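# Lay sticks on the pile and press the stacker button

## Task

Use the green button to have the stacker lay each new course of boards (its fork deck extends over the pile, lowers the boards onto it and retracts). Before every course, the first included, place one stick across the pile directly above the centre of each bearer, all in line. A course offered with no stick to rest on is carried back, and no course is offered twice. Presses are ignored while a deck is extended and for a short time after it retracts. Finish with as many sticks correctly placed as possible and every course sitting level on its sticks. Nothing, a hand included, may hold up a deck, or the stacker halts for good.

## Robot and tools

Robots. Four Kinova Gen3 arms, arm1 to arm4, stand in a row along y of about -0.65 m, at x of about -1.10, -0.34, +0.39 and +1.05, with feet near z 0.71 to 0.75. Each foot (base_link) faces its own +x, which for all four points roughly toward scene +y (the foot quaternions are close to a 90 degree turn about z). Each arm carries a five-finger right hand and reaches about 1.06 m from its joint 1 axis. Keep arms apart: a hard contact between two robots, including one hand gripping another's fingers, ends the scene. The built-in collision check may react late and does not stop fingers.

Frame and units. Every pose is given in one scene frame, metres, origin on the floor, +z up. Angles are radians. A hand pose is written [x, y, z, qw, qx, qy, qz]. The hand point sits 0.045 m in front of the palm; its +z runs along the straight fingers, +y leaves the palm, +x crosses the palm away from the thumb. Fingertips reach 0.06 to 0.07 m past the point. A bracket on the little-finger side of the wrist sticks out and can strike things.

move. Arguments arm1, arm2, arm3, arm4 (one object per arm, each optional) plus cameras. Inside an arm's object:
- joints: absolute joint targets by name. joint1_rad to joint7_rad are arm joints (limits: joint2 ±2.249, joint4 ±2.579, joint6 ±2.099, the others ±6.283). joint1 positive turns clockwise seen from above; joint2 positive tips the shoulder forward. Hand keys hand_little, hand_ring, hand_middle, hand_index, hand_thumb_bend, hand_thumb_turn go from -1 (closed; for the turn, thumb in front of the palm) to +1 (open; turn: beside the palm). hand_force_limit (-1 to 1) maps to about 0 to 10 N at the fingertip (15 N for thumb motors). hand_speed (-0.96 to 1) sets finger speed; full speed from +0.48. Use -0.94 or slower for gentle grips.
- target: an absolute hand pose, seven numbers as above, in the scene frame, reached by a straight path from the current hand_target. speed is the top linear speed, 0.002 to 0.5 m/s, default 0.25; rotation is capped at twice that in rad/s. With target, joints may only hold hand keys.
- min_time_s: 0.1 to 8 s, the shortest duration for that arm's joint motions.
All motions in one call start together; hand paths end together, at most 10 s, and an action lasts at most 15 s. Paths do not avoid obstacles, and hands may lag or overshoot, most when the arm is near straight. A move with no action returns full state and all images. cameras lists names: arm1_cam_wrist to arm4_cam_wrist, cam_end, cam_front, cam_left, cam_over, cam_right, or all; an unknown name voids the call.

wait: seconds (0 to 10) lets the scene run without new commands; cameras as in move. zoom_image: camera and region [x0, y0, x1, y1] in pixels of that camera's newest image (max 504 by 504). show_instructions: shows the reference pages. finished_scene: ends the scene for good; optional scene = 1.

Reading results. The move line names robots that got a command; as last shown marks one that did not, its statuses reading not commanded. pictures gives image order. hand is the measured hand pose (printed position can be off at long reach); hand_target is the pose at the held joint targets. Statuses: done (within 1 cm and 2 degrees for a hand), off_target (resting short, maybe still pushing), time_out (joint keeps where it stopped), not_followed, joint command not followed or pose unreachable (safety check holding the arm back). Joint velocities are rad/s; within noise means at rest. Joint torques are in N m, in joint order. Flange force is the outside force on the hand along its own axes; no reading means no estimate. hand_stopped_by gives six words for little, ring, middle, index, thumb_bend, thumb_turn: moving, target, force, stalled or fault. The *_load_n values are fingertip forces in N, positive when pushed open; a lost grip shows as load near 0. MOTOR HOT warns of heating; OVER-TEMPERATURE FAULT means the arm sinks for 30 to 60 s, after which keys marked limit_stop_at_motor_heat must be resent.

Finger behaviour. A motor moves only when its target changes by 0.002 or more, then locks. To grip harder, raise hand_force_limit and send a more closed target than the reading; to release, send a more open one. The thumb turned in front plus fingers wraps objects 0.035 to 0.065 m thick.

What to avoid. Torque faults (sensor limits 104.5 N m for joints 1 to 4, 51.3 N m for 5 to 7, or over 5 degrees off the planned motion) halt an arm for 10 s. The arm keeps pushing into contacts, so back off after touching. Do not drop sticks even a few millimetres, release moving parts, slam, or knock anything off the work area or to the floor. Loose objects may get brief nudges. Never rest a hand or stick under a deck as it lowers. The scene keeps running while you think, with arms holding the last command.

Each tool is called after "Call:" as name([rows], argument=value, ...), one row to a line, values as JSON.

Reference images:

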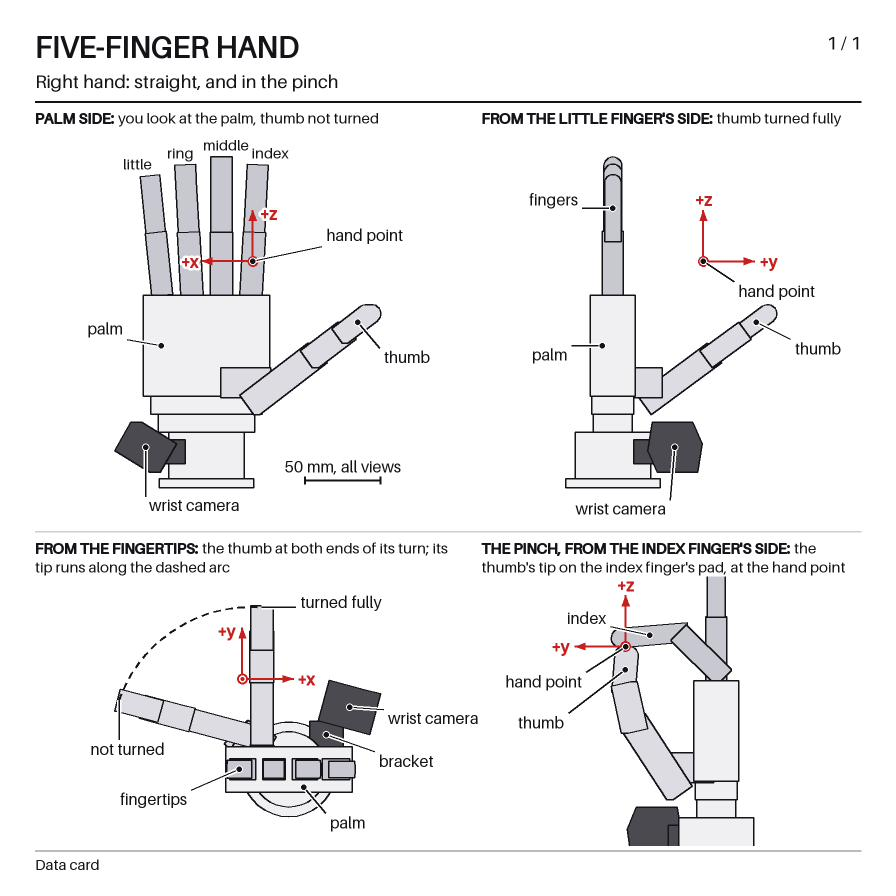

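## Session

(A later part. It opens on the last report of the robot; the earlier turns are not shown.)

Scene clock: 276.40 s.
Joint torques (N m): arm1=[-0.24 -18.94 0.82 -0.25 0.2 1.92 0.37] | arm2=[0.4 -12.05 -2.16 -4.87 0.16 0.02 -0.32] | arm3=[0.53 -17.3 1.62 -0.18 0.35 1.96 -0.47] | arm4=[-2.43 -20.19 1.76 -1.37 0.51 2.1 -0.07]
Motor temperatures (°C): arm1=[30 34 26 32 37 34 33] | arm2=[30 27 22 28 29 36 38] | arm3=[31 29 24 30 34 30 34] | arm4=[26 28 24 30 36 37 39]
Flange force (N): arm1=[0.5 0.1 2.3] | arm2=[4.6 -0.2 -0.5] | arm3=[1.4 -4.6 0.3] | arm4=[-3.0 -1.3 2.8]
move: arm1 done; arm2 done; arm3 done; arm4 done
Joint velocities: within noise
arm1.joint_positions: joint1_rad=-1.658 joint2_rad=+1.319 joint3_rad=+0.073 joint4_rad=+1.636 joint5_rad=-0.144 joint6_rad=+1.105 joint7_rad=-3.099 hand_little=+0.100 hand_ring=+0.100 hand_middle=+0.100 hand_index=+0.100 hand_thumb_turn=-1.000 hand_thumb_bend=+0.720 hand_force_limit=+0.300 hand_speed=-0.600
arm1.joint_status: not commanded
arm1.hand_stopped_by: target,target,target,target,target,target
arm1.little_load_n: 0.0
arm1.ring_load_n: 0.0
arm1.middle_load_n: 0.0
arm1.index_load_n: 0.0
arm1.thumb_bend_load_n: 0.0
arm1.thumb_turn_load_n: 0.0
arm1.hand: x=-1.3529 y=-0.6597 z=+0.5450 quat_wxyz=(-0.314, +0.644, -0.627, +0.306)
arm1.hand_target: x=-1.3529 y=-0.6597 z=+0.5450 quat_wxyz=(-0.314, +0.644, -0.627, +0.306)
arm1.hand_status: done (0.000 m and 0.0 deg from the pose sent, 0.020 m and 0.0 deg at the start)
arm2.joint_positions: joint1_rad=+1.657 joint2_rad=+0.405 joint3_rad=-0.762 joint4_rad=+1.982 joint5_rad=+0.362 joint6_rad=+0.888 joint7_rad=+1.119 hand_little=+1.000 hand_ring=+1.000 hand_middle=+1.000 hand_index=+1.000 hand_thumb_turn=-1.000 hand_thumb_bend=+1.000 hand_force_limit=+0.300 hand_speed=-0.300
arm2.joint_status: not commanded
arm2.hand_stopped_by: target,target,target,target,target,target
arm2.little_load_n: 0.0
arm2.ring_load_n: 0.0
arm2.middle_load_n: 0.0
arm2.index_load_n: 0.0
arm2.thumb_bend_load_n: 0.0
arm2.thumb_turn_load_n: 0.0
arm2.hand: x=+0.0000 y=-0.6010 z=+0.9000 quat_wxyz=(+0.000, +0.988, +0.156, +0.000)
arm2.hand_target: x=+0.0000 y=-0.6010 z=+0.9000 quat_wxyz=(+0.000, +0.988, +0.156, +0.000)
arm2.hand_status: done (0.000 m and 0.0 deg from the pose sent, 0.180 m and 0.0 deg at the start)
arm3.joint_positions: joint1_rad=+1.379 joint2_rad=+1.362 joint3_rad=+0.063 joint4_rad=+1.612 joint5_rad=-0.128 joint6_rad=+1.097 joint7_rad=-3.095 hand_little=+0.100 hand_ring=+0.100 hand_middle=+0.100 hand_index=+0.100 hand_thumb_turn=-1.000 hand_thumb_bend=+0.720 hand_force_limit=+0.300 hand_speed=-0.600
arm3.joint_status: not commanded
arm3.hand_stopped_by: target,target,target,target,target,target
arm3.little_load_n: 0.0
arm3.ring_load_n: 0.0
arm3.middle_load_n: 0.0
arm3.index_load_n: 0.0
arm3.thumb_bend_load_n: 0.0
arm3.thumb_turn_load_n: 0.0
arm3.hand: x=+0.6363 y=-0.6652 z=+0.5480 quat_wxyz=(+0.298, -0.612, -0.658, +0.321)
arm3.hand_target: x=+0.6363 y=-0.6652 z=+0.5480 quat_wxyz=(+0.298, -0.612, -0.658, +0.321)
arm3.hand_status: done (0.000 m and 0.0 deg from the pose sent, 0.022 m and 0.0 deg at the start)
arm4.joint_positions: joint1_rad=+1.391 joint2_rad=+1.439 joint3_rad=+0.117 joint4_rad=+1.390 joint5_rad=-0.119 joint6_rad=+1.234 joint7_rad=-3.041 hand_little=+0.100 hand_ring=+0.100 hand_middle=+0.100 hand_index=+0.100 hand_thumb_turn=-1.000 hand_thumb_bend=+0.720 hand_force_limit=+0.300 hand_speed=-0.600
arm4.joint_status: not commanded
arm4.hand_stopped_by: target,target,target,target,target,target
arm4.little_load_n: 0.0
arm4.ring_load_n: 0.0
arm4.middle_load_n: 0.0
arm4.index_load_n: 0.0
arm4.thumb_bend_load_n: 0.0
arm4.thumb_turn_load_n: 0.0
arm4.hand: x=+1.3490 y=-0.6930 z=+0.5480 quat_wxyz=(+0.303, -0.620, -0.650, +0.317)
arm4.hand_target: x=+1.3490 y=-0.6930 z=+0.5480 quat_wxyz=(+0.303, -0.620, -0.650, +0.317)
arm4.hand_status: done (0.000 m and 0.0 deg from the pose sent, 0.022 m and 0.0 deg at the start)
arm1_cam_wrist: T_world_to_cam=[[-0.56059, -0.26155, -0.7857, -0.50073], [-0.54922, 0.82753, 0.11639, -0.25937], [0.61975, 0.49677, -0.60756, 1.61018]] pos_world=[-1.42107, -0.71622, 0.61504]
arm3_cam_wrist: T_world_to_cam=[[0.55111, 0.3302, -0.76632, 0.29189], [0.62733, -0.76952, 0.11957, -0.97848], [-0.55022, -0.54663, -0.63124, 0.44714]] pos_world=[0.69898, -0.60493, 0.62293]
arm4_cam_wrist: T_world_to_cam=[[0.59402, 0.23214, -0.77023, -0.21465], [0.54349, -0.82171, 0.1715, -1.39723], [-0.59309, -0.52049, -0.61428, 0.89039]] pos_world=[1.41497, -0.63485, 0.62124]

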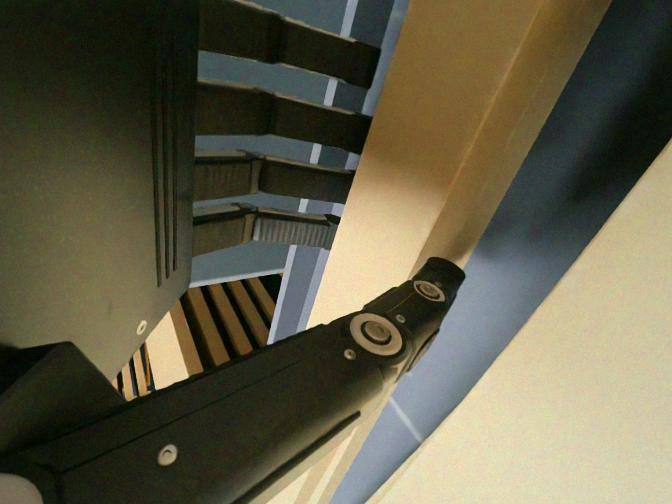

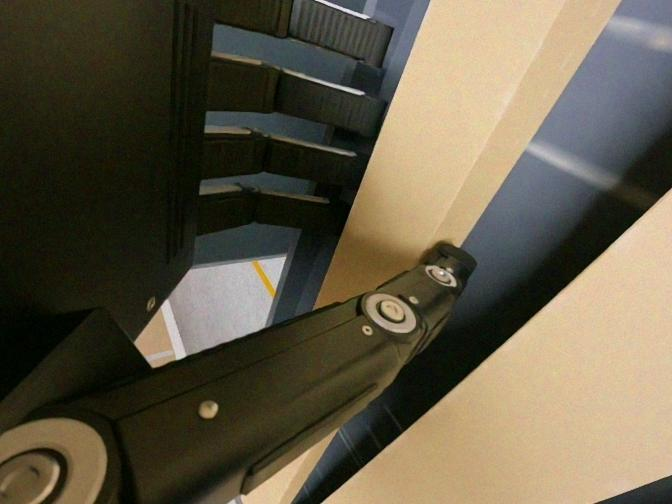

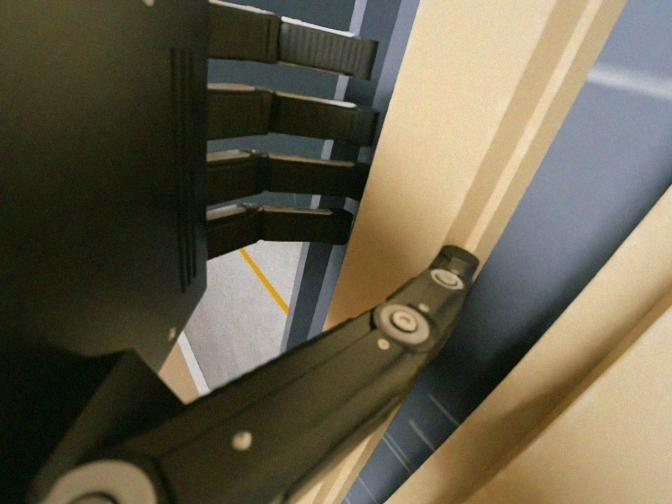

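Call:
move(arm1={"target": [-1.3529, -0.6597, 0.540, 0.3141, -0.6438, 0.6272, -0.3059], "speed": 0.03}, arm2={"joints": {"joint1_rad": -1.672, "joint2_rad": -0.05, "joint3_rad": 0, "joint4_rad": 1.6, "joint5_rad": 0, "joint6_rad": 1.94, "joint7_rad": -1.57, "hand_thumb_bend": 0.72, "hand_index": 0.1, "hand_middle": 0.1, "hand_ring": 0.1, "hand_little": 0.1, "hand_speed": -0.6}, "min_time_s": 3.5}, arm3={"target": [0.6363, -0.6652, 0.542, 0.2984, -0.6118, -0.6584, 0.3212], "speed": 0.03}, arm4={"target": [1.349, -0.693, 0.542, 0.3026, -0.6203, -0.6503, 0.3172], "speed": 0.03}, cameras=["arm1_cam_wrist", "arm2_cam_wrist", "arm3_cam_wrist", "arm4_cam_wrist"])

Call:
zoom_image(camera="arm2_cam_wrist", region=[180, 210, 440, 350])

Scene clock: 281.00 s.
Joint torques (N m): arm1=[-0.27 -18.99 0.84 -0.2 0.22 1.93 0.36] | arm2=[0.45 -6.65 -0.17 -6.3 0.13 0.78 -0.3] | arm3=[0.55 -17.32 1.7 -0.17 0.38 1.95 -0.48] | arm4=[-2.35 -20.15 1.68 -1.41 0.49 2.15 -0.09]
Motor temperatures (°C): arm1=[30 34 26 32 37 34 33] | arm2=[30 27 22 28 29 36 38] | arm3=[31 29 24 30 34 30 34] | arm4=[26 28 24 30 36 37 39]
Flange force (N): arm1=[0.4 0.2 2.3] | arm2=[-1.8 -0.7 -4.0] | arm3=[1.5 -4.7 0.3] | arm4=[-2.9 -1.8 2.9]
move: arm1 done; arm2 done; arm3 done; arm4 done
Joint velocities: within noise
arm1.joint_positions: joint1_rad=-1.658 joint2_rad=+1.330 joint3_rad=+0.072 joint4_rad=+1.628 joint5_rad=-0.145 joint6_rad=+1.101 joint7_rad=-3.099 hand_little=+0.100 hand_ring=+0.100 hand_middle=+0.100 hand_index=+0.100 hand_thumb_turn=-1.000 hand_thumb_bend=+0.720 hand_force_limit=+0.300 hand_speed=-0.600
arm1.joint_status: not commanded
arm1.hand_stopped_by: target,target,target,target,target,target
arm1.little_load_n: 0.0
arm1.ring_load_n: 0.0
arm1.middle_load_n: 0.0
arm1.index_load_n: 0.0
arm1.thumb_bend_load_n: 0.0
arm1.thumb_turn_load_n: 0.0
arm1.hand: x=-1.3529 y=-0.6597 z=+0.5400 quat_wxyz=(-0.314, +0.644, -0.627, +0.306)
arm1.hand_target: x=-1.3529 y=-0.6597 z=+0.5400 quat_wxyz=(-0.314, +0.644, -0.627, +0.306)
arm1.hand_status: done (0.000 m and 0.0 deg from the pose sent, 0.005 m and 0.0 deg at the start)
arm2.joint_positions: joint1_rad=-1.672 joint2_rad=-0.050 joint3_rad=+0.000 joint4_rad=+1.600 joint5_rad=+0.000 joint6_rad=+1.940 joint7_rad=-1.570 hand_little=+0.100 hand_ring=+0.100 hand_middle=+0.100 hand_index=+0.100 hand_thumb_turn=-1.000 hand_thumb_bend=+0.720 hand_force_limit=+0.300 hand_speed=-0.600
arm2.joint_status: all done
arm2.hand_stopped_by: target,target,target,target,target,target
arm2.little_load_n: 0.0
arm2.ring_load_n: 0.0
arm2.middle_load_n: 0.5
arm2.index_load_n: 0.0
arm2.thumb_bend_load_n: 0.0
arm2.thumb_turn_load_n: 0.0
arm2.hand: x=-0.5457 y=-0.6850 z=+1.1522 quat_wxyz=(+0.000, +0.985, +0.000, +0.171)
arm2.hand_target: x=-0.5457 y=-0.6851 z=+1.1522 quat_wxyz=(+0.000, +0.985, +0.000, +0.171)
arm2.hand_status: not commanded
arm3.joint_positions: joint1_rad=+1.379 joint2_rad=+1.376 joint3_rad=+0.063 joint4_rad=+1.602 joint5_rad=-0.129 joint6_rad=+1.093 joint7_rad=-3.095 hand_little=+0.100 hand_ring=+0.100 hand_middle=+0.100 hand_index=+0.100 hand_thumb_turn=-1.000 hand_thumb_bend=+0.720 hand_force_limit=+0.300 hand_speed=-0.600
arm3.joint_status: not commanded
arm3.hand_stopped_by: target,target,target,target,target,target
arm3.little_load_n: 0.0
arm3.ring_load_n: 0.0
arm3.middle_load_n: 0.0
arm3.index_load_n: 0.0
arm3.thumb_bend_load_n: 0.0
arm3.thumb_turn_load_n: 0.0
arm3.hand: x=+0.6363 y=-0.6652 z=+0.5420 quat_wxyz=(+0.298, -0.612, -0.658, +0.321)
arm3.hand_target: x=+0.6363 y=-0.6652 z=+0.5420 quat_wxyz=(+0.298, -0.612, -0.658, +0.321)
arm3.hand_status: done (0.000 m and 0.0 deg from the pose sent, 0.006 m and 0.0 deg at the start)
arm4.joint_positions: joint1_rad=+1.392 joint2_rad=+1.453 joint3_rad=+0.116 joint4_rad=+1.379 joint5_rad=-0.120 joint6_rad=+1.232 joint7_rad=-3.042 hand_little=+0.100 hand_ring=+0.100 hand_middle=+0.100 hand_index=+0.100 hand_thumb_turn=-1.000 hand_thumb_bend=+0.720 hand_force_limit=+0.300 hand_speed=-0.600
arm4.joint_status: not commanded
arm4.hand_stopped_by: target,target,target,target,target,target
arm4.little_load_n: 0.0
arm4.ring_load_n: -0.5
arm4.middle_load_n: 0.0
arm4.index_load_n: 0.0
arm4.thumb_bend_load_n: 0.0
arm4.thumb_turn_load_n: 0.0
arm4.hand: x=+1.3490 y=-0.6930 z=+0.5420 quat_wxyz=(+0.303, -0.620, -0.650, +0.317)
arm4.hand_target: x=+1.3490 y=-0.6930 z=+0.5420 quat_wxyz=(+0.303, -0.620, -0.650, +0.317)
arm4.hand_status: done (0.000 m and 0.0 deg from the pose sent, 0.006 m and 0.0 deg at the start)
arm1_cam_wrist: T_world_to_cam=[[-0.56059, -0.26148, -0.78573, -0.50459], [-0.54914, 0.82758, 0.11639, -0.25865], [0.61982, 0.49673, -0.60752, 1.60718]] pos_world=[-1.42107, -0.71622, 0.61004]
arm2_cam_wrist: T_world_to_cam=[[0.22209, -0.96877, 0.1103, -0.67029], [-0.96523, -0.20245, 0.16539, -0.85042], [-0.13789, -0.14319, -0.98004, 1.06903]] pos_world=[-0.52457, -0.66844, 1.26227]
arm3_cam_wrist: T_world_to_cam=[[0.55123, 0.33021, -0.76623, 0.28716], [0.62731, -0.76952, 0.11966, -0.97781], [-0.55011, -0.54662, -0.63133, 0.44333]] pos_world=[0.69898, -0.60493, 0.61693]
arm4_cam_wrist: T_world_to_cam=[[0.59402, 0.23214, -0.77023, -0.21927], [0.54349, -0.82171, 0.1715, -1.3962], [-0.59309, -0.52049, -0.61428, 0.8867]] pos_world=[1.41497, -0.63485, 0.61524]

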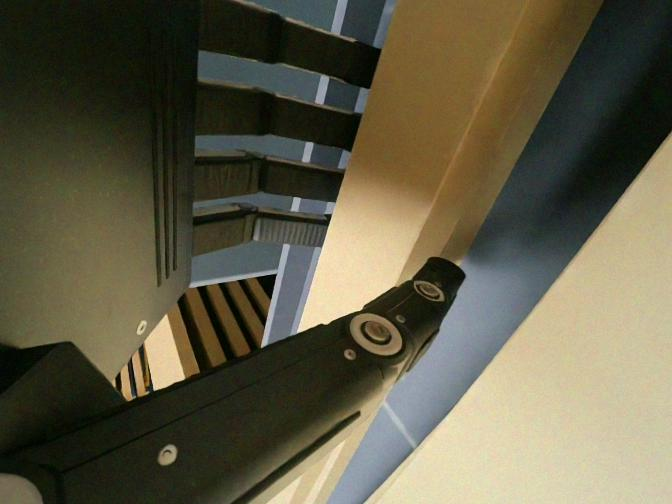

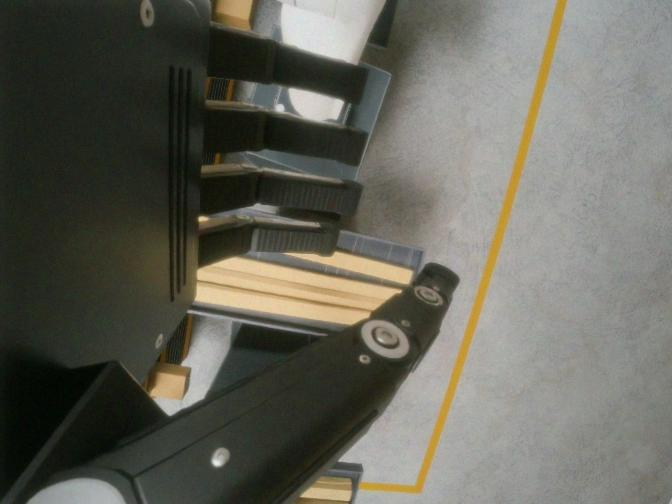

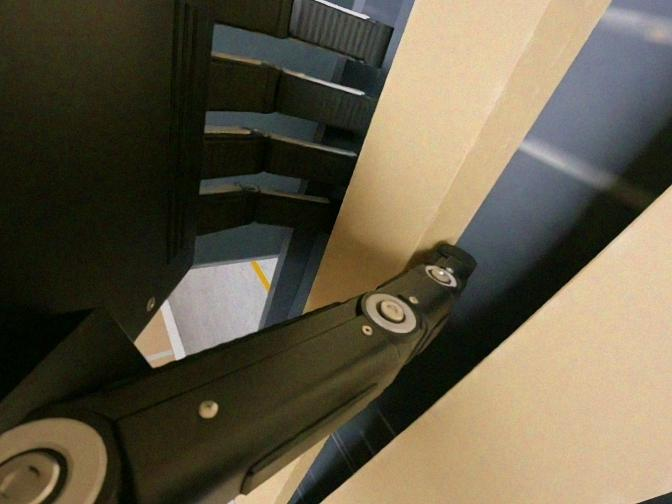

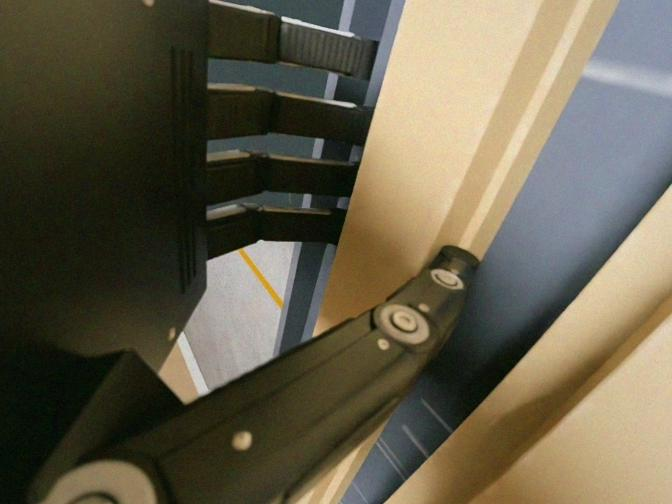

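Scaled by 1.938 from the camera's image (finer frame: 960x720).

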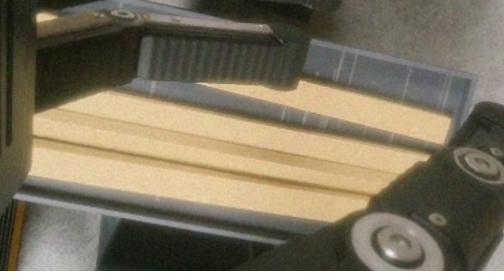

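Call:
move(arm1={"target": [-1.3529, -0.6597, 0.538, 0.3141, -0.6438, 0.6272, -0.3059], "speed": 0.02, "joints": {"hand_index": 0.0, "hand_middle": 0.0, "hand_ring": 0.0, "hand_little": 0.0, "hand_speed": -0.6, "hand_force_limit": -0.4}}, arm3={"target": [0.6363, -0.6652, 0.539, 0.2984, -0.6118, -0.6584, 0.3212], "speed": 0.02, "joints": {"hand_index": 0.0, "hand_middle": 0.0, "hand_ring": 0.0, "hand_little": 0.0, "hand_speed": -0.6, "hand_force_limit": -0.4}}, arm4={"target": [1.349, -0.693, 0.539, 0.3026, -0.6203, -0.6503, 0.3172], "speed": 0.02, "joints": {"hand_index": 0.0, "hand_middle": 0.0, "hand_ring": 0.0, "hand_little": 0.0, "hand_speed": -0.6, "hand_force_limit": -0.4}})

Scene clock: 282.30 s.
Joint torques (N m): arm1=[-0.2 -19.53 0.96 -1.53 0.19 1.04 0.43] | arm2=[0.43 -6.66 -0.17 -6.31 0.14 0.8 -0.3] | arm3=[0.64 -14.23 1.73 -9.46 0.09 -6.65 -0.22] | arm4=[-2.37 -20.18 1.68 -1.47 0.49 2.15 -0.12]
Motor temperatures (°C): arm1=[30 34 26 32 37 34 33] | arm2=[30 27 22 28 29 36 38] | arm3=[31 29 24 30 34 30 34] | arm4=[26 28 24 30 36 37 39]
Flange force (N): arm1=[0.6 -2.2 2.8] | arm2=[-1.9 -0.8 -4.0] | arm3=[1.7 -31.8 -11.4] | arm4=[-3.0 -2.0 3.1]
move: arm1 done; arm3 done; arm4 done
Joint velocities: within noise
arm1.joint_positions: joint1_rad=-1.658 joint2_rad=+1.335 joint3_rad=+0.072 joint4_rad=+1.625 joint5_rad=-0.145 joint6_rad=+1.100 joint7_rad=-3.099 hand_little=+0.000 hand_ring=+0.000 hand_middle=+0.000 hand_index=+0.000 hand_thumb_turn=-1.000 hand_thumb_bend=+0.720 hand_force_limit=-0.400 hand_speed=-0.600
arm1.joint_status: all done
arm1.hand_stopped_by: target,target,target,target,target,target
arm1.little_load_n: 0.0
arm1.ring_load_n: 0.0
arm1.middle_load_n: 1.5
arm1.index_load_n: 0.0
arm1.thumb_bend_load_n: 0.0
arm1.thumb_turn_load_n: 0.0
arm1.hand: x=-1.3529 y=-0.6597 z=+0.5380 quat_wxyz=(-0.314, +0.644, -0.627, +0.306)
arm1.hand_target: x=-1.3529 y=-0.6597 z=+0.5380 quat_wxyz=(-0.314, +0.644, -0.627, +0.306)
arm1.hand_status: done (0.000 m and 0.0 deg from the pose sent, 0.002 m and 0.0 deg at the start)
arm2: as last shown
arm2.little_load_n: 0.5
arm2.middle_load_n: 0.0
arm2.hand: x=-0.5457 y=-0.6851 z=+1.1522 quat_wxyz=(+0.000, +0.985, +0.000, +0.171)
arm3.joint_positions: joint1_rad=+1.380 joint2_rad=+1.383 joint3_rad=+0.062 joint4_rad=+1.597 joint5_rad=-0.129 joint6_rad=+1.091 joint7_rad=-3.095 hand_little=+0.000 hand_ring=+0.000 hand_middle=+0.000 hand_index=+0.000 hand_thumb_turn=-1.000 hand_thumb_bend=+0.720 hand_force_limit=-0.400 hand_speed=-0.600
arm3.joint_status: all done
arm3.hand_stopped_by: target,target,target,target,target,target
arm3.little_load_n: 0.0
arm3.ring_load_n: 0.0
arm3.middle_load_n: 0.0
arm3.index_load_n: 0.0
arm3.thumb_bend_load_n: 0.0
arm3.thumb_turn_load_n: 0.0
arm3.hand: x=+0.6363 y=-0.6652 z=+0.5390 quat_wxyz=(+0.298, -0.612, -0.658, +0.321)
arm3.hand_target: x=+0.6363 y=-0.6652 z=+0.5390 quat_wxyz=(+0.298, -0.612, -0.658, +0.321)
arm3.hand_status: done (0.000 m and 0.0 deg from the pose sent, 0.003 m and 0.0 deg at the start)
arm4.joint_positions: joint1_rad=+1.392 joint2_rad=+1.460 joint3_rad=+0.116 joint4_rad=+1.373 joint5_rad=-0.120 joint6_rad=+1.230 joint7_rad=-3.042 hand_little=+0.000 hand_ring=+0.000 hand_middle=+0.000 hand_index=+0.000 hand_thumb_turn=-1.000 hand_thumb_bend=+0.720 hand_force_limit=-0.400 hand_speed=-0.600
arm4.joint_status: all done
arm4.hand_stopped_by: target,target,target,target,target,target
arm4.little_load_n: 0.0
arm4.ring_load_n: 0.0
arm4.middle_load_n: 0.0
arm4.index_load_n: 0.0
arm4.thumb_bend_load_n: 0.0
arm4.thumb_turn_load_n: 0.0
arm4.hand: x=+1.3490 y=-0.6930 z=+0.5390 quat_wxyz=(+0.303, -0.620, -0.650, +0.317)
arm4.hand_target: x=+1.3490 y=-0.6930 z=+0.5390 quat_wxyz=(+0.303, -0.620, -0.650, +0.317)
arm4.hand_status: done (0.000 m and 0.0 deg from the pose sent, 0.003 m and 0.0 deg at the start)
pictures: none

Call:
move(arm3={"target": [0.6363, -0.6652, 0.5415, 0.2984, -0.6118, -0.6584, 0.3212], "speed": 0.02}, arm4={"target": [1.349, -0.693, 0.5375, 0.3026, -0.6203, -0.6503, 0.3172], "speed": 0.02})

Call:
move(arm1={"joints": {"hand_thumb_bend": 0.2, "hand_force_limit": 0.3, "hand_speed": -0.85}}, arm3={"joints": {"hand_thumb_bend": 0.2, "hand_force_limit": 0.3, "hand_speed": -0.85}}, arm4={"joints": {"hand_thumb_bend": 0.2, "hand_force_limit": 0.3, "hand_speed": -0.85}}, cameras=["arm1_cam_wrist", "arm3_cam_wrist", "arm4_cam_wrist"])

Scene clock: 283.63 s.
Joint torques (N m): arm1=[-0.23 -19.51 0.93 -1.52 0.22 1 0.43] | arm2=[0.43 -6.66 -0.16 -6.3 0.14 0.78 -0.3] | arm3=[0.51 -17.33 1.64 -0.14 0.37 1.97 -0.5] | arm4=[-2.39 -20.17 1.71 -1.4 0.42 2.14 -0.13]
Motor temperatures (°C): arm1=[30 34 26 32 37 34 33] | arm2=[30 27 22 28 29 36 38] | arm3=[31 29 24 30 34 30 34] | arm4=[26 28 24 30 36 37 39]
Flange force (N): arm1=[0.6 -2.1 2.6] | arm2=[-1.8 -0.7 -4.1] | arm3=[1.3 -4.6 0.3] | arm4=[-3.1 -1.8 2.9]
move: arm3 done; arm4 done
Joint velocities: within noise
arm1, arm2: as last shown
arm2.little_load_n: 0.0
arm2.ring_load_n: 0.5
arm3.joint_positions: joint1_rad=+1.379 joint2_rad=+1.377 joint3_rad=+0.062 joint4_rad=+1.601 joint5_rad=-0.129 joint6_rad=+1.093 joint7_rad=-3.095 hand_little=+0.000 hand_ring=+0.000 hand_middle=+0.000 hand_index=+0.000 hand_thumb_turn=-1.000 hand_thumb_bend=+0.720 hand_force_limit=-0.400 hand_speed=-0.600
arm3.joint_status: not commanded
arm3.hand_stopped_by: target,target,target,target,target,target
arm3.little_load_n: 0.0
arm3.ring_load_n: 0.0
arm3.middle_load_n: 0.0
arm3.index_load_n: -0.5
arm3.thumb_bend_load_n: 0.0
arm3.thumb_turn_load_n: 0.0
arm3.hand: x=+0.6363 y=-0.6652 z=+0.5415 quat_wxyz=(+0.298, -0.612, -0.658, +0.321)
arm3.hand_target: x=+0.6363 y=-0.6652 z=+0.5415 quat_wxyz=(+0.298, -0.612, -0.658, +0.321)
arm3.hand_status: done (0.000 m and 0.0 deg from the pose sent, 0.002 m and 0.0 deg at the start)
arm4.joint_positions: joint1_rad=+1.392 joint2_rad=+1.463 joint3_rad=+0.116 joint4_rad=+1.370 joint5_rad=-0.120 joint6_rad=+1.230 joint7_rad=-3.042 hand_little=+0.000 hand_ring=+0.000 hand_middle=+0.000 hand_index=+0.000 hand_thumb_turn=-1.000 hand_thumb_bend=+0.720 hand_force_limit=-0.400 hand_speed=-0.600
arm4.joint_status: not commanded
arm4.hand_stopped_by: target,target,target,target,target,target
arm4.little_load_n: 0.0
arm4.ring_load_n: 0.0
arm4.middle_load_n: 0.0
arm4.index_load_n: 0.0
arm4.thumb_bend_load_n: -0.5
arm4.thumb_turn_load_n: -0.5
arm4.hand: x=+1.3490 y=-0.6930 z=+0.5375 quat_wxyz=(+0.303, -0.620, -0.650, +0.317)
arm4.hand_target: x=+1.3490 y=-0.6930 z=+0.5375 quat_wxyz=(+0.303, -0.620, -0.650, +0.317)
arm4.hand_status: done (0.000 m and 0.0 deg from the pose sent, 0.002 m and 0.0 deg at the start)
pictures: none

Scene clock: 285.97 s.
Joint torques (N m): arm1=[-0.24 -17.97 0.75 -0.25 0.18 1.48 0.37] | arm2=[0.4 -6.66 -0.15 -6.29 0.13 0.78 -0.29] | arm3=[0.53 -15.83 1.51 -0.2 0.38 1.3 -0.43] | arm4=[-2.31 -18.25 1.43 -1.4 0.46 1.35 0.05]
Motor temperatures (°C): arm1=[30 34 26 32 37 34 33] | arm2=[30 27 22 28 29 36 38] | arm3=[31 29 24 30 34 30 34] | arm4=[26 28 24 30 36 37 39]
Flange force (N): arm1=[0.4 -1.6 0.0] | arm2=[-1.8 -0.8 -4.1] | arm3=[1.5 -7.0 -3.2] | arm4=[-2.8 -4.8 -0.9]
move: arm1 off_target; arm3 off_target; arm4 off_target
Joint velocities: within noise
arm1.joint_positions: joint1_rad=-1.658 joint2_rad=+1.335 joint3_rad=+0.072 joint4_rad=+1.625 joint5_rad=-0.145 joint6_rad=+1.100 joint7_rad=-3.099 hand_little=+0.000 hand_ring=+0.000 hand_middle=+0.001 hand_index=+0.000 hand_thumb_turn=-1.000 hand_thumb_bend=+0.598 hand_force_limit=+0.300 hand_speed=-0.850
arm1.joint_status: hand_thumb_bend off_target (ended at +0.598, target +0.200); the others done
arm1.hand_stopped_by: target,target,target,target,force,target
arm1.little_load_n: 0.0
arm1.ring_load_n: 0.0
arm1.middle_load_n: 5.5
arm1.index_load_n: 1.0
arm1.thumb_bend_load_n: 10.0
arm1.thumb_turn_load_n: 1.0
arm1.hand: x=-1.3529 y=-0.6597 z=+0.5380 quat_wxyz=(-0.314, +0.644, -0.627, +0.306)
arm1.hand_target: x=-1.3529 y=-0.6597 z=+0.5380 quat_wxyz=(-0.314, +0.644, -0.627, +0.306)
arm1.hand_status: not commanded
arm2: as last shown
arm2.little_load_n: 0.5
arm2.ring_load_n: 0.0
arm2.index_load_n: 0.5
arm3.joint_positions: joint1_rad=+1.379 joint2_rad=+1.377 joint3_rad=+0.062 joint4_rad=+1.601 joint5_rad=-0.129 joint6_rad=+1.093 joint7_rad=-3.095 hand_little=+0.000 hand_ring=+0.000 hand_middle=+0.001 hand_index=+0.000 hand_thumb_turn=-1.000 hand_thumb_bend=+0.543 hand_force_limit=+0.300 hand_speed=-0.850
arm3.joint_status: hand_thumb_bend off_target (ended at +0.543, target +0.200); the others done
arm3.hand_stopped_by: target,target,target,target,force,target
arm3.little_load_n: 0.0
arm3.ring_load_n: 0.0
arm3.middle_load_n: 5.0
arm3.index_load_n: 3.0
arm3.thumb_bend_load_n: 9.5
arm3.thumb_turn_load_n: 0.5
arm3.hand: x=+0.6363 y=-0.6652 z=+0.5415 quat_wxyz=(+0.298, -0.612, -0.658, +0.321)
arm3.hand_target: x=+0.6363 y=-0.6652 z=+0.5415 quat_wxyz=(+0.298, -0.612, -0.658, +0.321)
arm3.hand_status: not commanded
arm4.joint_positions: joint1_rad=+1.392 joint2_rad=+1.463 joint3_rad=+0.116 joint4_rad=+1.370 joint5_rad=-0.120 joint6_rad=+1.230 joint7_rad=-3.042 hand_little=+0.000 hand_ring=+0.000 hand_middle=+0.001 hand_index=+0.000 hand_thumb_turn=-1.000 hand_thumb_bend=+0.549 hand_force_limit=+0.300 hand_speed=-0.850
arm4.joint_status: hand_thumb_bend off_target (ended at +0.549, target +0.200); the others done
arm4.hand_stopped_by: target,target,target,target,force,target
arm4.little_load_n: 0.0
arm4.ring_load_n: 0.0
arm4.middle_load_n: 4.5
arm4.index_load_n: 2.5
arm4.thumb_bend_load_n: 9.5
arm4.thumb_turn_load_n: 0.5
arm4.hand: x=+1.3490 y=-0.6930 z=+0.5375 quat_wxyz=(+0.303, -0.620, -0.650, +0.317)
arm4.hand_target: x=+1.3490 y=-0.6930 z=+0.5375 quat_wxyz=(+0.303, -0.620, -0.650, +0.317)
arm4.hand_status: not commanded
arm1_cam_wrist: T_world_to_cam=[[-0.56058, -0.26146, -0.78574, -0.50606], [-0.5492, 0.82754, 0.11645, -0.25849], [0.61979, 0.4968, -0.60749, 1.6059]] pos_world=[-1.42097, -0.71622, 0.60804]
arm3_cam_wrist: T_world_to_cam=[[0.55118, 0.33027, -0.76623, 0.28685], [0.62735, -0.7695, 0.1196, -0.97772], [-0.55011, -0.54662, -0.63133, 0.44302]] pos_world=[0.69898, -0.60493, 0.61643]
arm4_cam_wrist: T_world_to_cam=[[0.59402, 0.23214, -0.77023, -0.22274], [0.54349, -0.82171, 0.1715, -1.39543], [-0.59309, -0.52049, -0.61428, 0.88394]] pos_world=[1.41497, -0.63485, 0.61074]

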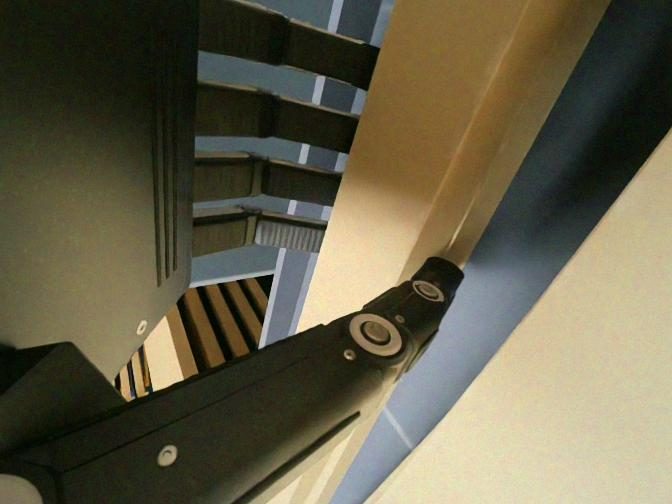

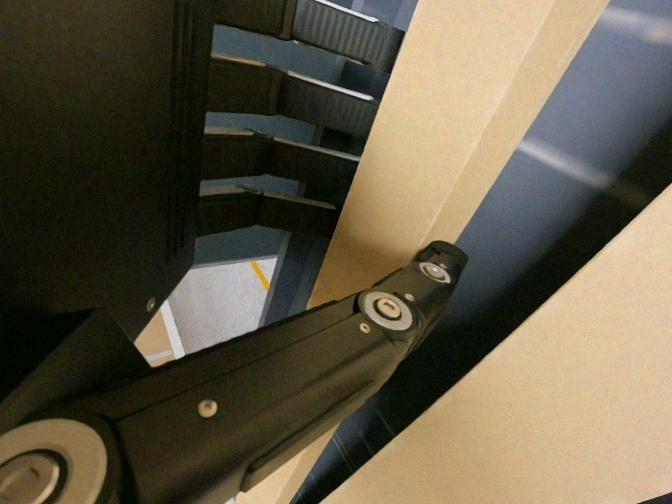

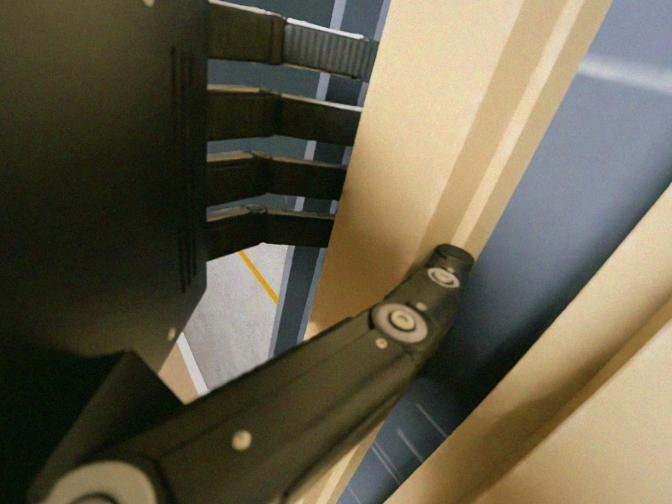

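Call:
move(arm1={"target": [-1.3529, -0.6597, 0.56, 0.3141, -0.6438, 0.6272, -0.3059], "speed": 0.04}, arm2={"target": [-0.627, -0.6775, 0.66, 0.3073, -0.6300, 0.6410, -0.3127], "speed": 0.3}, arm3={"target": [0.6363, -0.6652, 0.56, 0.2984, -0.6118, -0.6584, 0.3212], "speed": 0.04}, arm4={"target": [1.349, -0.693, 0.56, 0.3026, -0.6203, -0.6503, 0.3172], "speed": 0.04}, cameras=["arm1_cam_wrist", "arm2_cam_wrist", "arm3_cam_wrist", "arm4_cam_wrist"])

Call:
zoom_image(camera="arm2_cam_wrist", region=[330, 230, 672, 504])

Call:
zoom_image(camera="arm2_cam_wrist", region=[440, 0, 672, 230])

Scene clock: 290.53 s.
Joint torques (N m): arm1=[-0.24 -19.43 0.82 0 0.22 2.42 0.32] | arm2=[0.45 -19.74 0.59 -0.37 0.18 1.95 -0.35] | arm3=[0.52 -17.66 1.71 -0.06 0.41 2.3 -0.56] | arm4=[-2.4 -20.59 1.86 -1.28 0.58 2.56 -0.07]
Motor temperatures (°C): arm1=[30 34 26 32 37 34 33] | arm2=[30 27 22 28 29 36 38] | arm3=[31 30 24 30 34 30 34] | arm4=[26 28 24 30 36 37 39]
Flange force (N): arm1=[0.4 2.0 3.7] | arm2=[0.7 4.7 -1.2] | arm3=[1.3 -3.4 1.5] | arm4=[-2.9 -0.4 4.2]
move: arm1 done; arm2 done; arm3 done; arm4 done
Joint velocities: within noise
arm1.joint_positions: joint1_rad=-1.660 joint2_rad=+1.284 joint3_rad=+0.074 joint4_rad=+1.658 joint5_rad=-0.143 joint6_rad=+1.118 joint7_rad=-3.100 hand_little=+0.000 hand_ring=+0.000 hand_middle=+0.001 hand_index=+0.000 hand_thumb_turn=-1.000 hand_thumb_bend=+0.598 hand_force_limit=+0.300 hand_speed=-0.850
arm1.joint_status: not commanded
arm1.hand_stopped_by: target,target,target,target,force,target
arm1.little_load_n: 0.0
arm1.ring_load_n: 0.0
arm1.middle_load_n: 6.5
arm1.index_load_n: 1.5
arm1.thumb_bend_load_n: 9.0
arm1.thumb_turn_load_n: 0.5
arm1.hand: x=-1.3529 y=-0.6597 z=+0.5600 quat_wxyz=(-0.314, +0.644, -0.627, +0.306)
arm1.hand_target: x=-1.3529 y=-0.6597 z=+0.5600 quat_wxyz=(-0.314, +0.644, -0.627, +0.306)
arm1.hand_status: done (0.000 m and 0.0 deg from the pose sent, 0.022 m and 0.0 deg at the start)
arm2.joint_positions: joint1_rad=-1.883 joint2_rad=+1.195 joint3_rad=+0.090 joint4_rad=+1.556 joint5_rad=-0.213 joint6_rad=+1.312 joint7_rad=-3.139 hand_little=+0.100 hand_ring=+0.100 hand_middle=+0.100 hand_index=+0.100 hand_thumb_turn=-1.000 hand_thumb_bend=+0.720 hand_force_limit=+0.300 hand_speed=-0.600
arm2.joint_status: not commanded
arm2.hand_stopped_by: target,target,target,target,target,target
arm2.little_load_n: 0.0
arm2.ring_load_n: 0.0
arm2.middle_load_n: 0.0
arm2.index_load_n: 0.0
arm2.thumb_bend_load_n: 0.0
arm2.thumb_turn_load_n: 0.0
arm2.hand: x=-0.6270 y=-0.6775 z=+0.6600 quat_wxyz=(-0.307, +0.630, -0.641, +0.313)
arm2.hand_target: x=-0.6270 y=-0.6775 z=+0.6600 quat_wxyz=(-0.307, +0.630, -0.641, +0.313)
arm2.hand_status: done (0.000 m and 0.0 deg from the pose sent, 0.499 m and 95.2 deg at the start)
arm3.joint_positions: joint1_rad=+1.378 joint2_rad=+1.334 joint3_rad=+0.065 joint4_rad=+1.631 joint5_rad=-0.127 joint6_rad=+1.106 joint7_rad=-3.095 hand_little=+0.000 hand_ring=+0.000 hand_middle=+0.001 hand_index=+0.000 hand_thumb_turn=-1.000 hand_thumb_bend=+0.543 hand_force_limit=+0.300 hand_speed=-0.850
arm3.joint_status: not commanded
arm3.hand_stopped_by: target,target,target,target,force,target
arm3.little_load_n: 0.0
arm3.ring_load_n: 0.5
arm3.middle_load_n: 6.5
arm3.index_load_n: 4.0
arm3.thumb_bend_load_n: 8.5
arm3.thumb_turn_load_n: 0.0
arm3.hand: x=+0.6363 y=-0.6652 z=+0.5600 quat_wxyz=(+0.298, -0.612, -0.658, +0.321)
arm3.hand_target: x=+0.6363 y=-0.6652 z=+0.5600 quat_wxyz=(+0.298, -0.612, -0.658, +0.321)
arm3.hand_status: done (0.000 m and 0.0 deg from the pose sent, 0.018 m and 0.0 deg at the start)
arm4.joint_positions: joint1_rad=+1.390 joint2_rad=+1.412 joint3_rad=+0.119 joint4_rad=+1.412 joint5_rad=-0.118 joint6_rad=+1.240 joint7_rad=-3.040 hand_little=+0.000 hand_ring=+0.000 hand_middle=+0.001 hand_index=+0.000 hand_thumb_turn=-1.000 hand_thumb_bend=+0.549 hand_force_limit=+0.300 hand_speed=-0.850
arm4.joint_status: not commanded
arm4.hand_stopped_by: target,target,target,target,force,target
arm4.little_load_n: 0.0
arm4.ring_load_n: 0.0
arm4.middle_load_n: 6.0
arm4.index_load_n: 3.0
arm4.thumb_bend_load_n: 8.5
arm4.thumb_turn_load_n: 0.0
arm4.hand: x=+1.3490 y=-0.6930 z=+0.5600 quat_wxyz=(+0.303, -0.620, -0.650, +0.317)
arm4.hand_target: x=+1.3490 y=-0.6930 z=+0.5600 quat_wxyz=(+0.303, -0.620, -0.650, +0.317)
arm4.hand_status: done (0.000 m and 0.0 deg from the pose sent, 0.023 m and 0.0 deg at the start)
arm1_cam_wrist: T_world_to_cam=[[-0.56063, -0.26157, -0.78567, -0.48904], [-0.54925, 0.82751, 0.11643, -0.26121], [0.61969, 0.4968, -0.60759, 1.61925]] pos_world=[-1.42107, -0.71622, 0.63004]
arm2_cam_wrist: T_world_to_cam=[[-0.62373, -0.23521, -0.74541, -0.05917], [-0.48915, 0.86129, 0.13752, 0.19163], [0.60967, 0.4504, -0.65226, 1.23112]] pos_world=[-0.69374, -0.73346, 0.73256]
arm3_cam_wrist: T_world_to_cam=[[0.55123, 0.33021, -0.76623, 0.30095], [0.62731, -0.76952, 0.11966, -0.97996], [-0.55011, -0.54662, -0.63133, 0.4547]] pos_world=[0.69898, -0.60493, 0.63493]
arm4_cam_wrist: T_world_to_cam=[[0.59402, 0.23214, -0.77023, -0.20541], [0.54349, -0.82171, 0.1715, -1.39929], [-0.59309, -0.52049, -0.61428, 0.89776]] pos_world=[1.41497, -0.63485, 0.63324]

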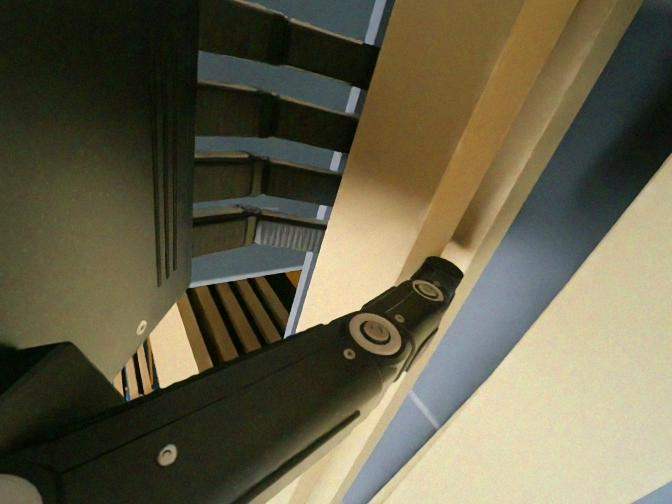

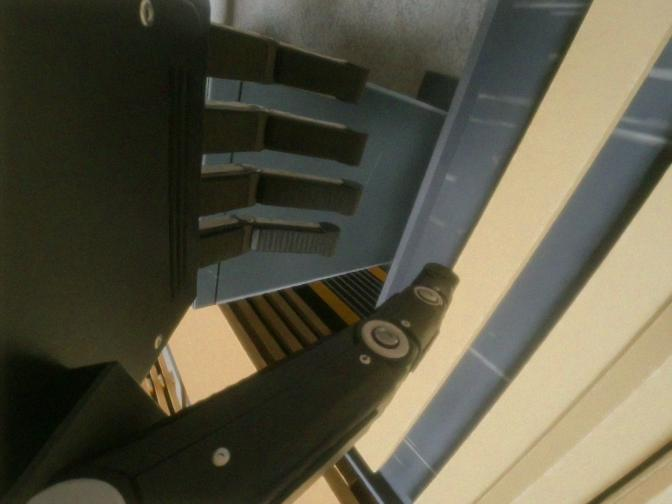

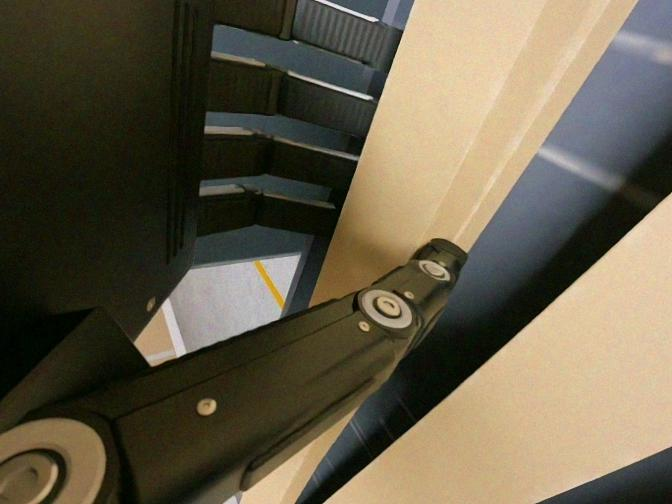

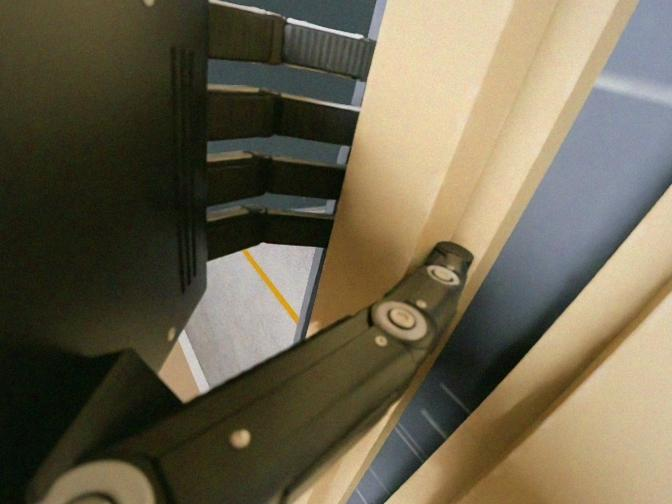

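Scaled by 1.474 from the camera's image (finer frame: 960x720).

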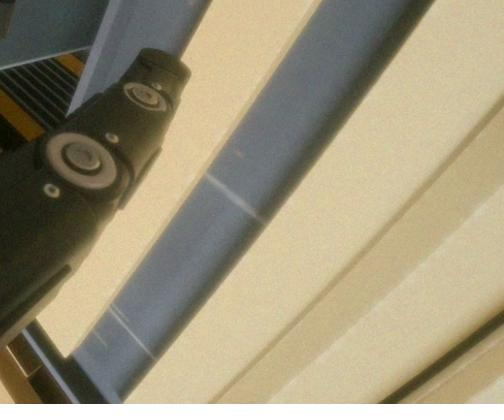

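Scaled by 2.172 from the camera's image (finer frame: 960x720).

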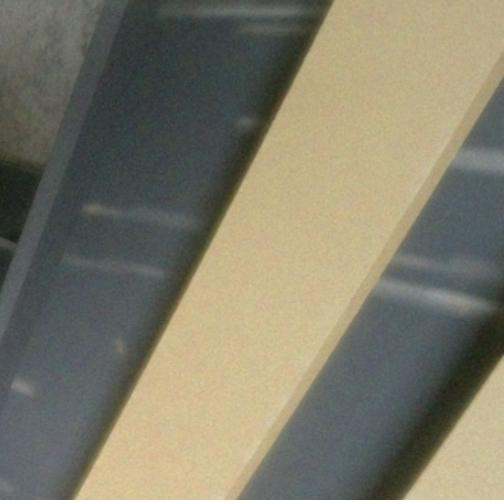

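Call:
move(arm1={"target": [-1.3529, -0.6597, 0.82, 0.3141, -0.6438, 0.6272, -0.3059], "speed": 0.2}, arm2={"target": [-0.6334, -0.6775, 0.545, 0.31, -0.6355, 0.6355, -0.31], "speed": 0.1}, arm3={"target": [0.6363, -0.6652, 0.82, 0.2984, -0.6118, -0.6584, 0.3212], "speed": 0.2}, arm4={"target": [1.349, -0.693, 0.82, 0.3026, -0.6203, -0.6503, 0.3172], "speed": 0.2}, cameras=["arm2_cam_wrist", "cam_over"])

Scene clock: 293.30 s.
Joint torques (N m): arm1=[-0.24 -16.84 0.82 -3.54 0.23 2.43 0.33] | arm2=[0.45 -20.42 0.59 0.16 0.21 1.96 -0.35] | arm3=[0.51 -15.3 1.67 -3.51 0.41 2.31 -0.52] | arm4=[-2.41 -18.65 1.74 -4.1 0.57 2.53 -0.06]
Motor temperatures (°C): arm1=[30 34 26 32 37 34 33] | arm2=[30 27 22 28 29 36 38] | arm3=[31 30 24 30 34 30 34] | arm4=[26 28 24 30 36 37 39]
Flange force (N): arm1=[0.7 3.2 3.2] | arm2=[0.7 5.2 -0.6] | arm3=[1.2 -2.2 3.4] | arm4=[-3.2 1.4 4.8]
move: arm1 done; arm2 done; arm3 done; arm4 done
Joint velocities: within noise
arm1.joint_positions: joint1_rad=-1.693 joint2_rad=+0.712 joint3_rad=+0.120 joint4_rad=+1.770 joint5_rad=-0.104 joint6_rad=+1.578 joint7_rad=-3.136 hand_little=+0.000 hand_ring=+0.000 hand_middle=+0.001 hand_index=+0.000 hand_thumb_turn=-1.000 hand_thumb_bend=+0.598 hand_force_limit=+0.300 hand_speed=-0.850
arm1.joint_status: not commanded
arm1.hand_stopped_by: target,target,target,target,force,target
arm1.little_load_n: 0.0
arm1.ring_load_n: 0.0
arm1.middle_load_n: 6.5
arm1.index_load_n: 2.0
arm1.thumb_bend_load_n: 9.0
arm1.thumb_turn_load_n: 0.5
arm1.hand: x=-1.3529 y=-0.6597 z=+0.8200 quat_wxyz=(-0.314, +0.644, -0.627, +0.306)
arm1.hand_target: x=-1.3529 y=-0.6597 z=+0.8200 quat_wxyz=(-0.314, +0.644, -0.627, +0.306)
arm1.hand_status: done (0.000 m and 0.0 deg from the pose sent, 0.260 m and 0.0 deg at the start)
arm2.joint_positions: joint1_rad=-1.880 joint2_rad=+1.458 joint3_rad=+0.077 joint4_rad=+1.365 joint5_rad=-0.217 joint6_rad=+1.239 joint7_rad=-3.131 hand_little=+0.100 hand_ring=+0.100 hand_middle=+0.100 hand_index=+0.100 hand_thumb_turn=-1.000 hand_thumb_bend=+0.720 hand_force_limit=+0.300 hand_speed=-0.600
arm2.joint_status: not commanded
arm2.hand_stopped_by: target,target,target,target,target,target
arm2.little_load_n: 0.0
arm2.ring_load_n: 0.0
arm2.middle_load_n: 0.0
arm2.index_load_n: 0.0
arm2.thumb_bend_load_n: 0.0
arm2.thumb_turn_load_n: 0.0
arm2.hand: x=-0.6334 y=-0.6775 z=+0.5450 quat_wxyz=(-0.310, +0.636, -0.636, +0.310)
arm2.hand_target: x=-0.6334 y=-0.6775 z=+0.5450 quat_wxyz=(-0.310, +0.636, -0.636, +0.310)
arm2.hand_status: done (0.000 m and 0.0 deg from the pose sent, 0.115 m and 1.0 deg at the start)
arm3.joint_positions: joint1_rad=+1.350 joint2_rad=+0.756 joint3_rad=+0.108 joint4_rad=+1.775 joint5_rad=-0.092 joint6_rad=+1.540 joint7_rad=-3.119 hand_little=+0.000 hand_ring=+0.000 hand_middle=+0.001 hand_index=+0.000 hand_thumb_turn=-1.000 hand_thumb_bend=+0.543 hand_force_limit=+0.300 hand_speed=-0.850
arm3.joint_status: not commanded
arm3.hand_stopped_by: target,target,target,target,force,target
arm3.little_load_n: 0.0
arm3.ring_load_n: 0.5
arm3.middle_load_n: 6.5
arm3.index_load_n: 3.5
arm3.thumb_bend_load_n: 8.5
arm3.thumb_turn_load_n: 0.0
arm3.hand: x=+0.6363 y=-0.6652 z=+0.8200 quat_wxyz=(+0.298, -0.612, -0.658, +0.321)
arm3.hand_target: x=+0.6363 y=-0.6652 z=+0.8200 quat_wxyz=(+0.298, -0.612, -0.658, +0.321)
arm3.hand_status: done (0.000 m and 0.0 deg from the pose sent, 0.260 m and 0.0 deg at the start)
arm4.joint_positions: joint1_rad=+1.359 joint2_rad=+0.866 joint3_rad=+0.169 joint4_rad=+1.602 joint5_rad=-0.071 joint6_rad=+1.595 joint7_rad=-3.035 hand_little=+0.000 hand_ring=+0.000 hand_middle=+0.001 hand_index=+0.000 hand_thumb_turn=-1.000 hand_thumb_bend=+0.549 hand_force_limit=+0.300 hand_speed=-0.850
arm4.joint_status: not commanded
arm4.hand_stopped_by: target,target,target,target,force,target
arm4.little_load_n: 0.0
arm4.ring_load_n: 0.5
arm4.middle_load_n: 6.0
arm4.index_load_n: 3.0
arm4.thumb_bend_load_n: 8.5
arm4.thumb_turn_load_n: 0.0
arm4.hand: x=+1.3490 y=-0.6930 z=+0.8200 quat_wxyz=(+0.303, -0.620, -0.650, +0.317)
arm4.hand_target: x=+1.3490 y=-0.6930 z=+0.8200 quat_wxyz=(+0.303, -0.620, -0.650, +0.317)
arm4.hand_status: done (0.000 m and 0.0 deg from the pose sent, 0.260 m and 0.0 deg at the start)
arm2_cam_wrist: T_world_to_cam=[[-0.61961, -0.24597, -0.74537, -0.15358], [-0.50396, 0.8527, 0.13754, 0.18905], [0.60175, 0.46086, -0.65231, 1.16208]] pos_world=[-0.69917, -0.73454, 0.61756]

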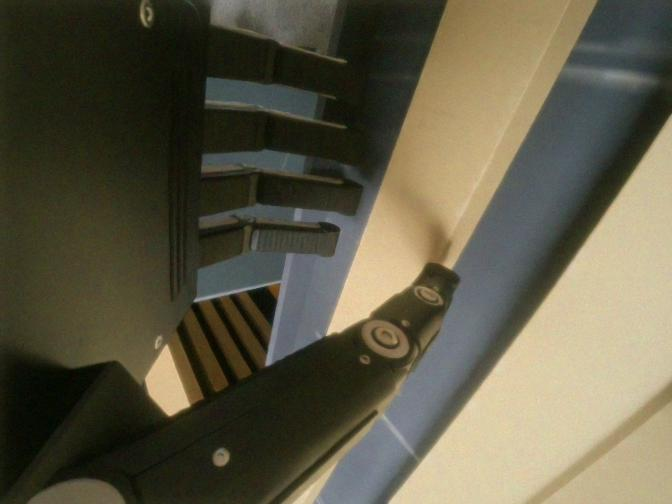

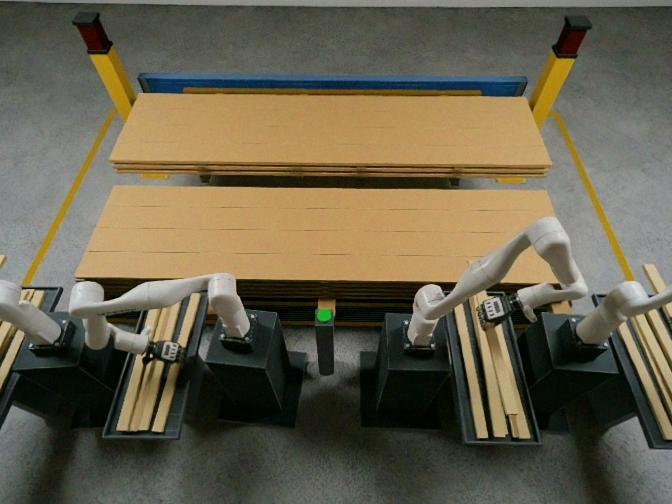

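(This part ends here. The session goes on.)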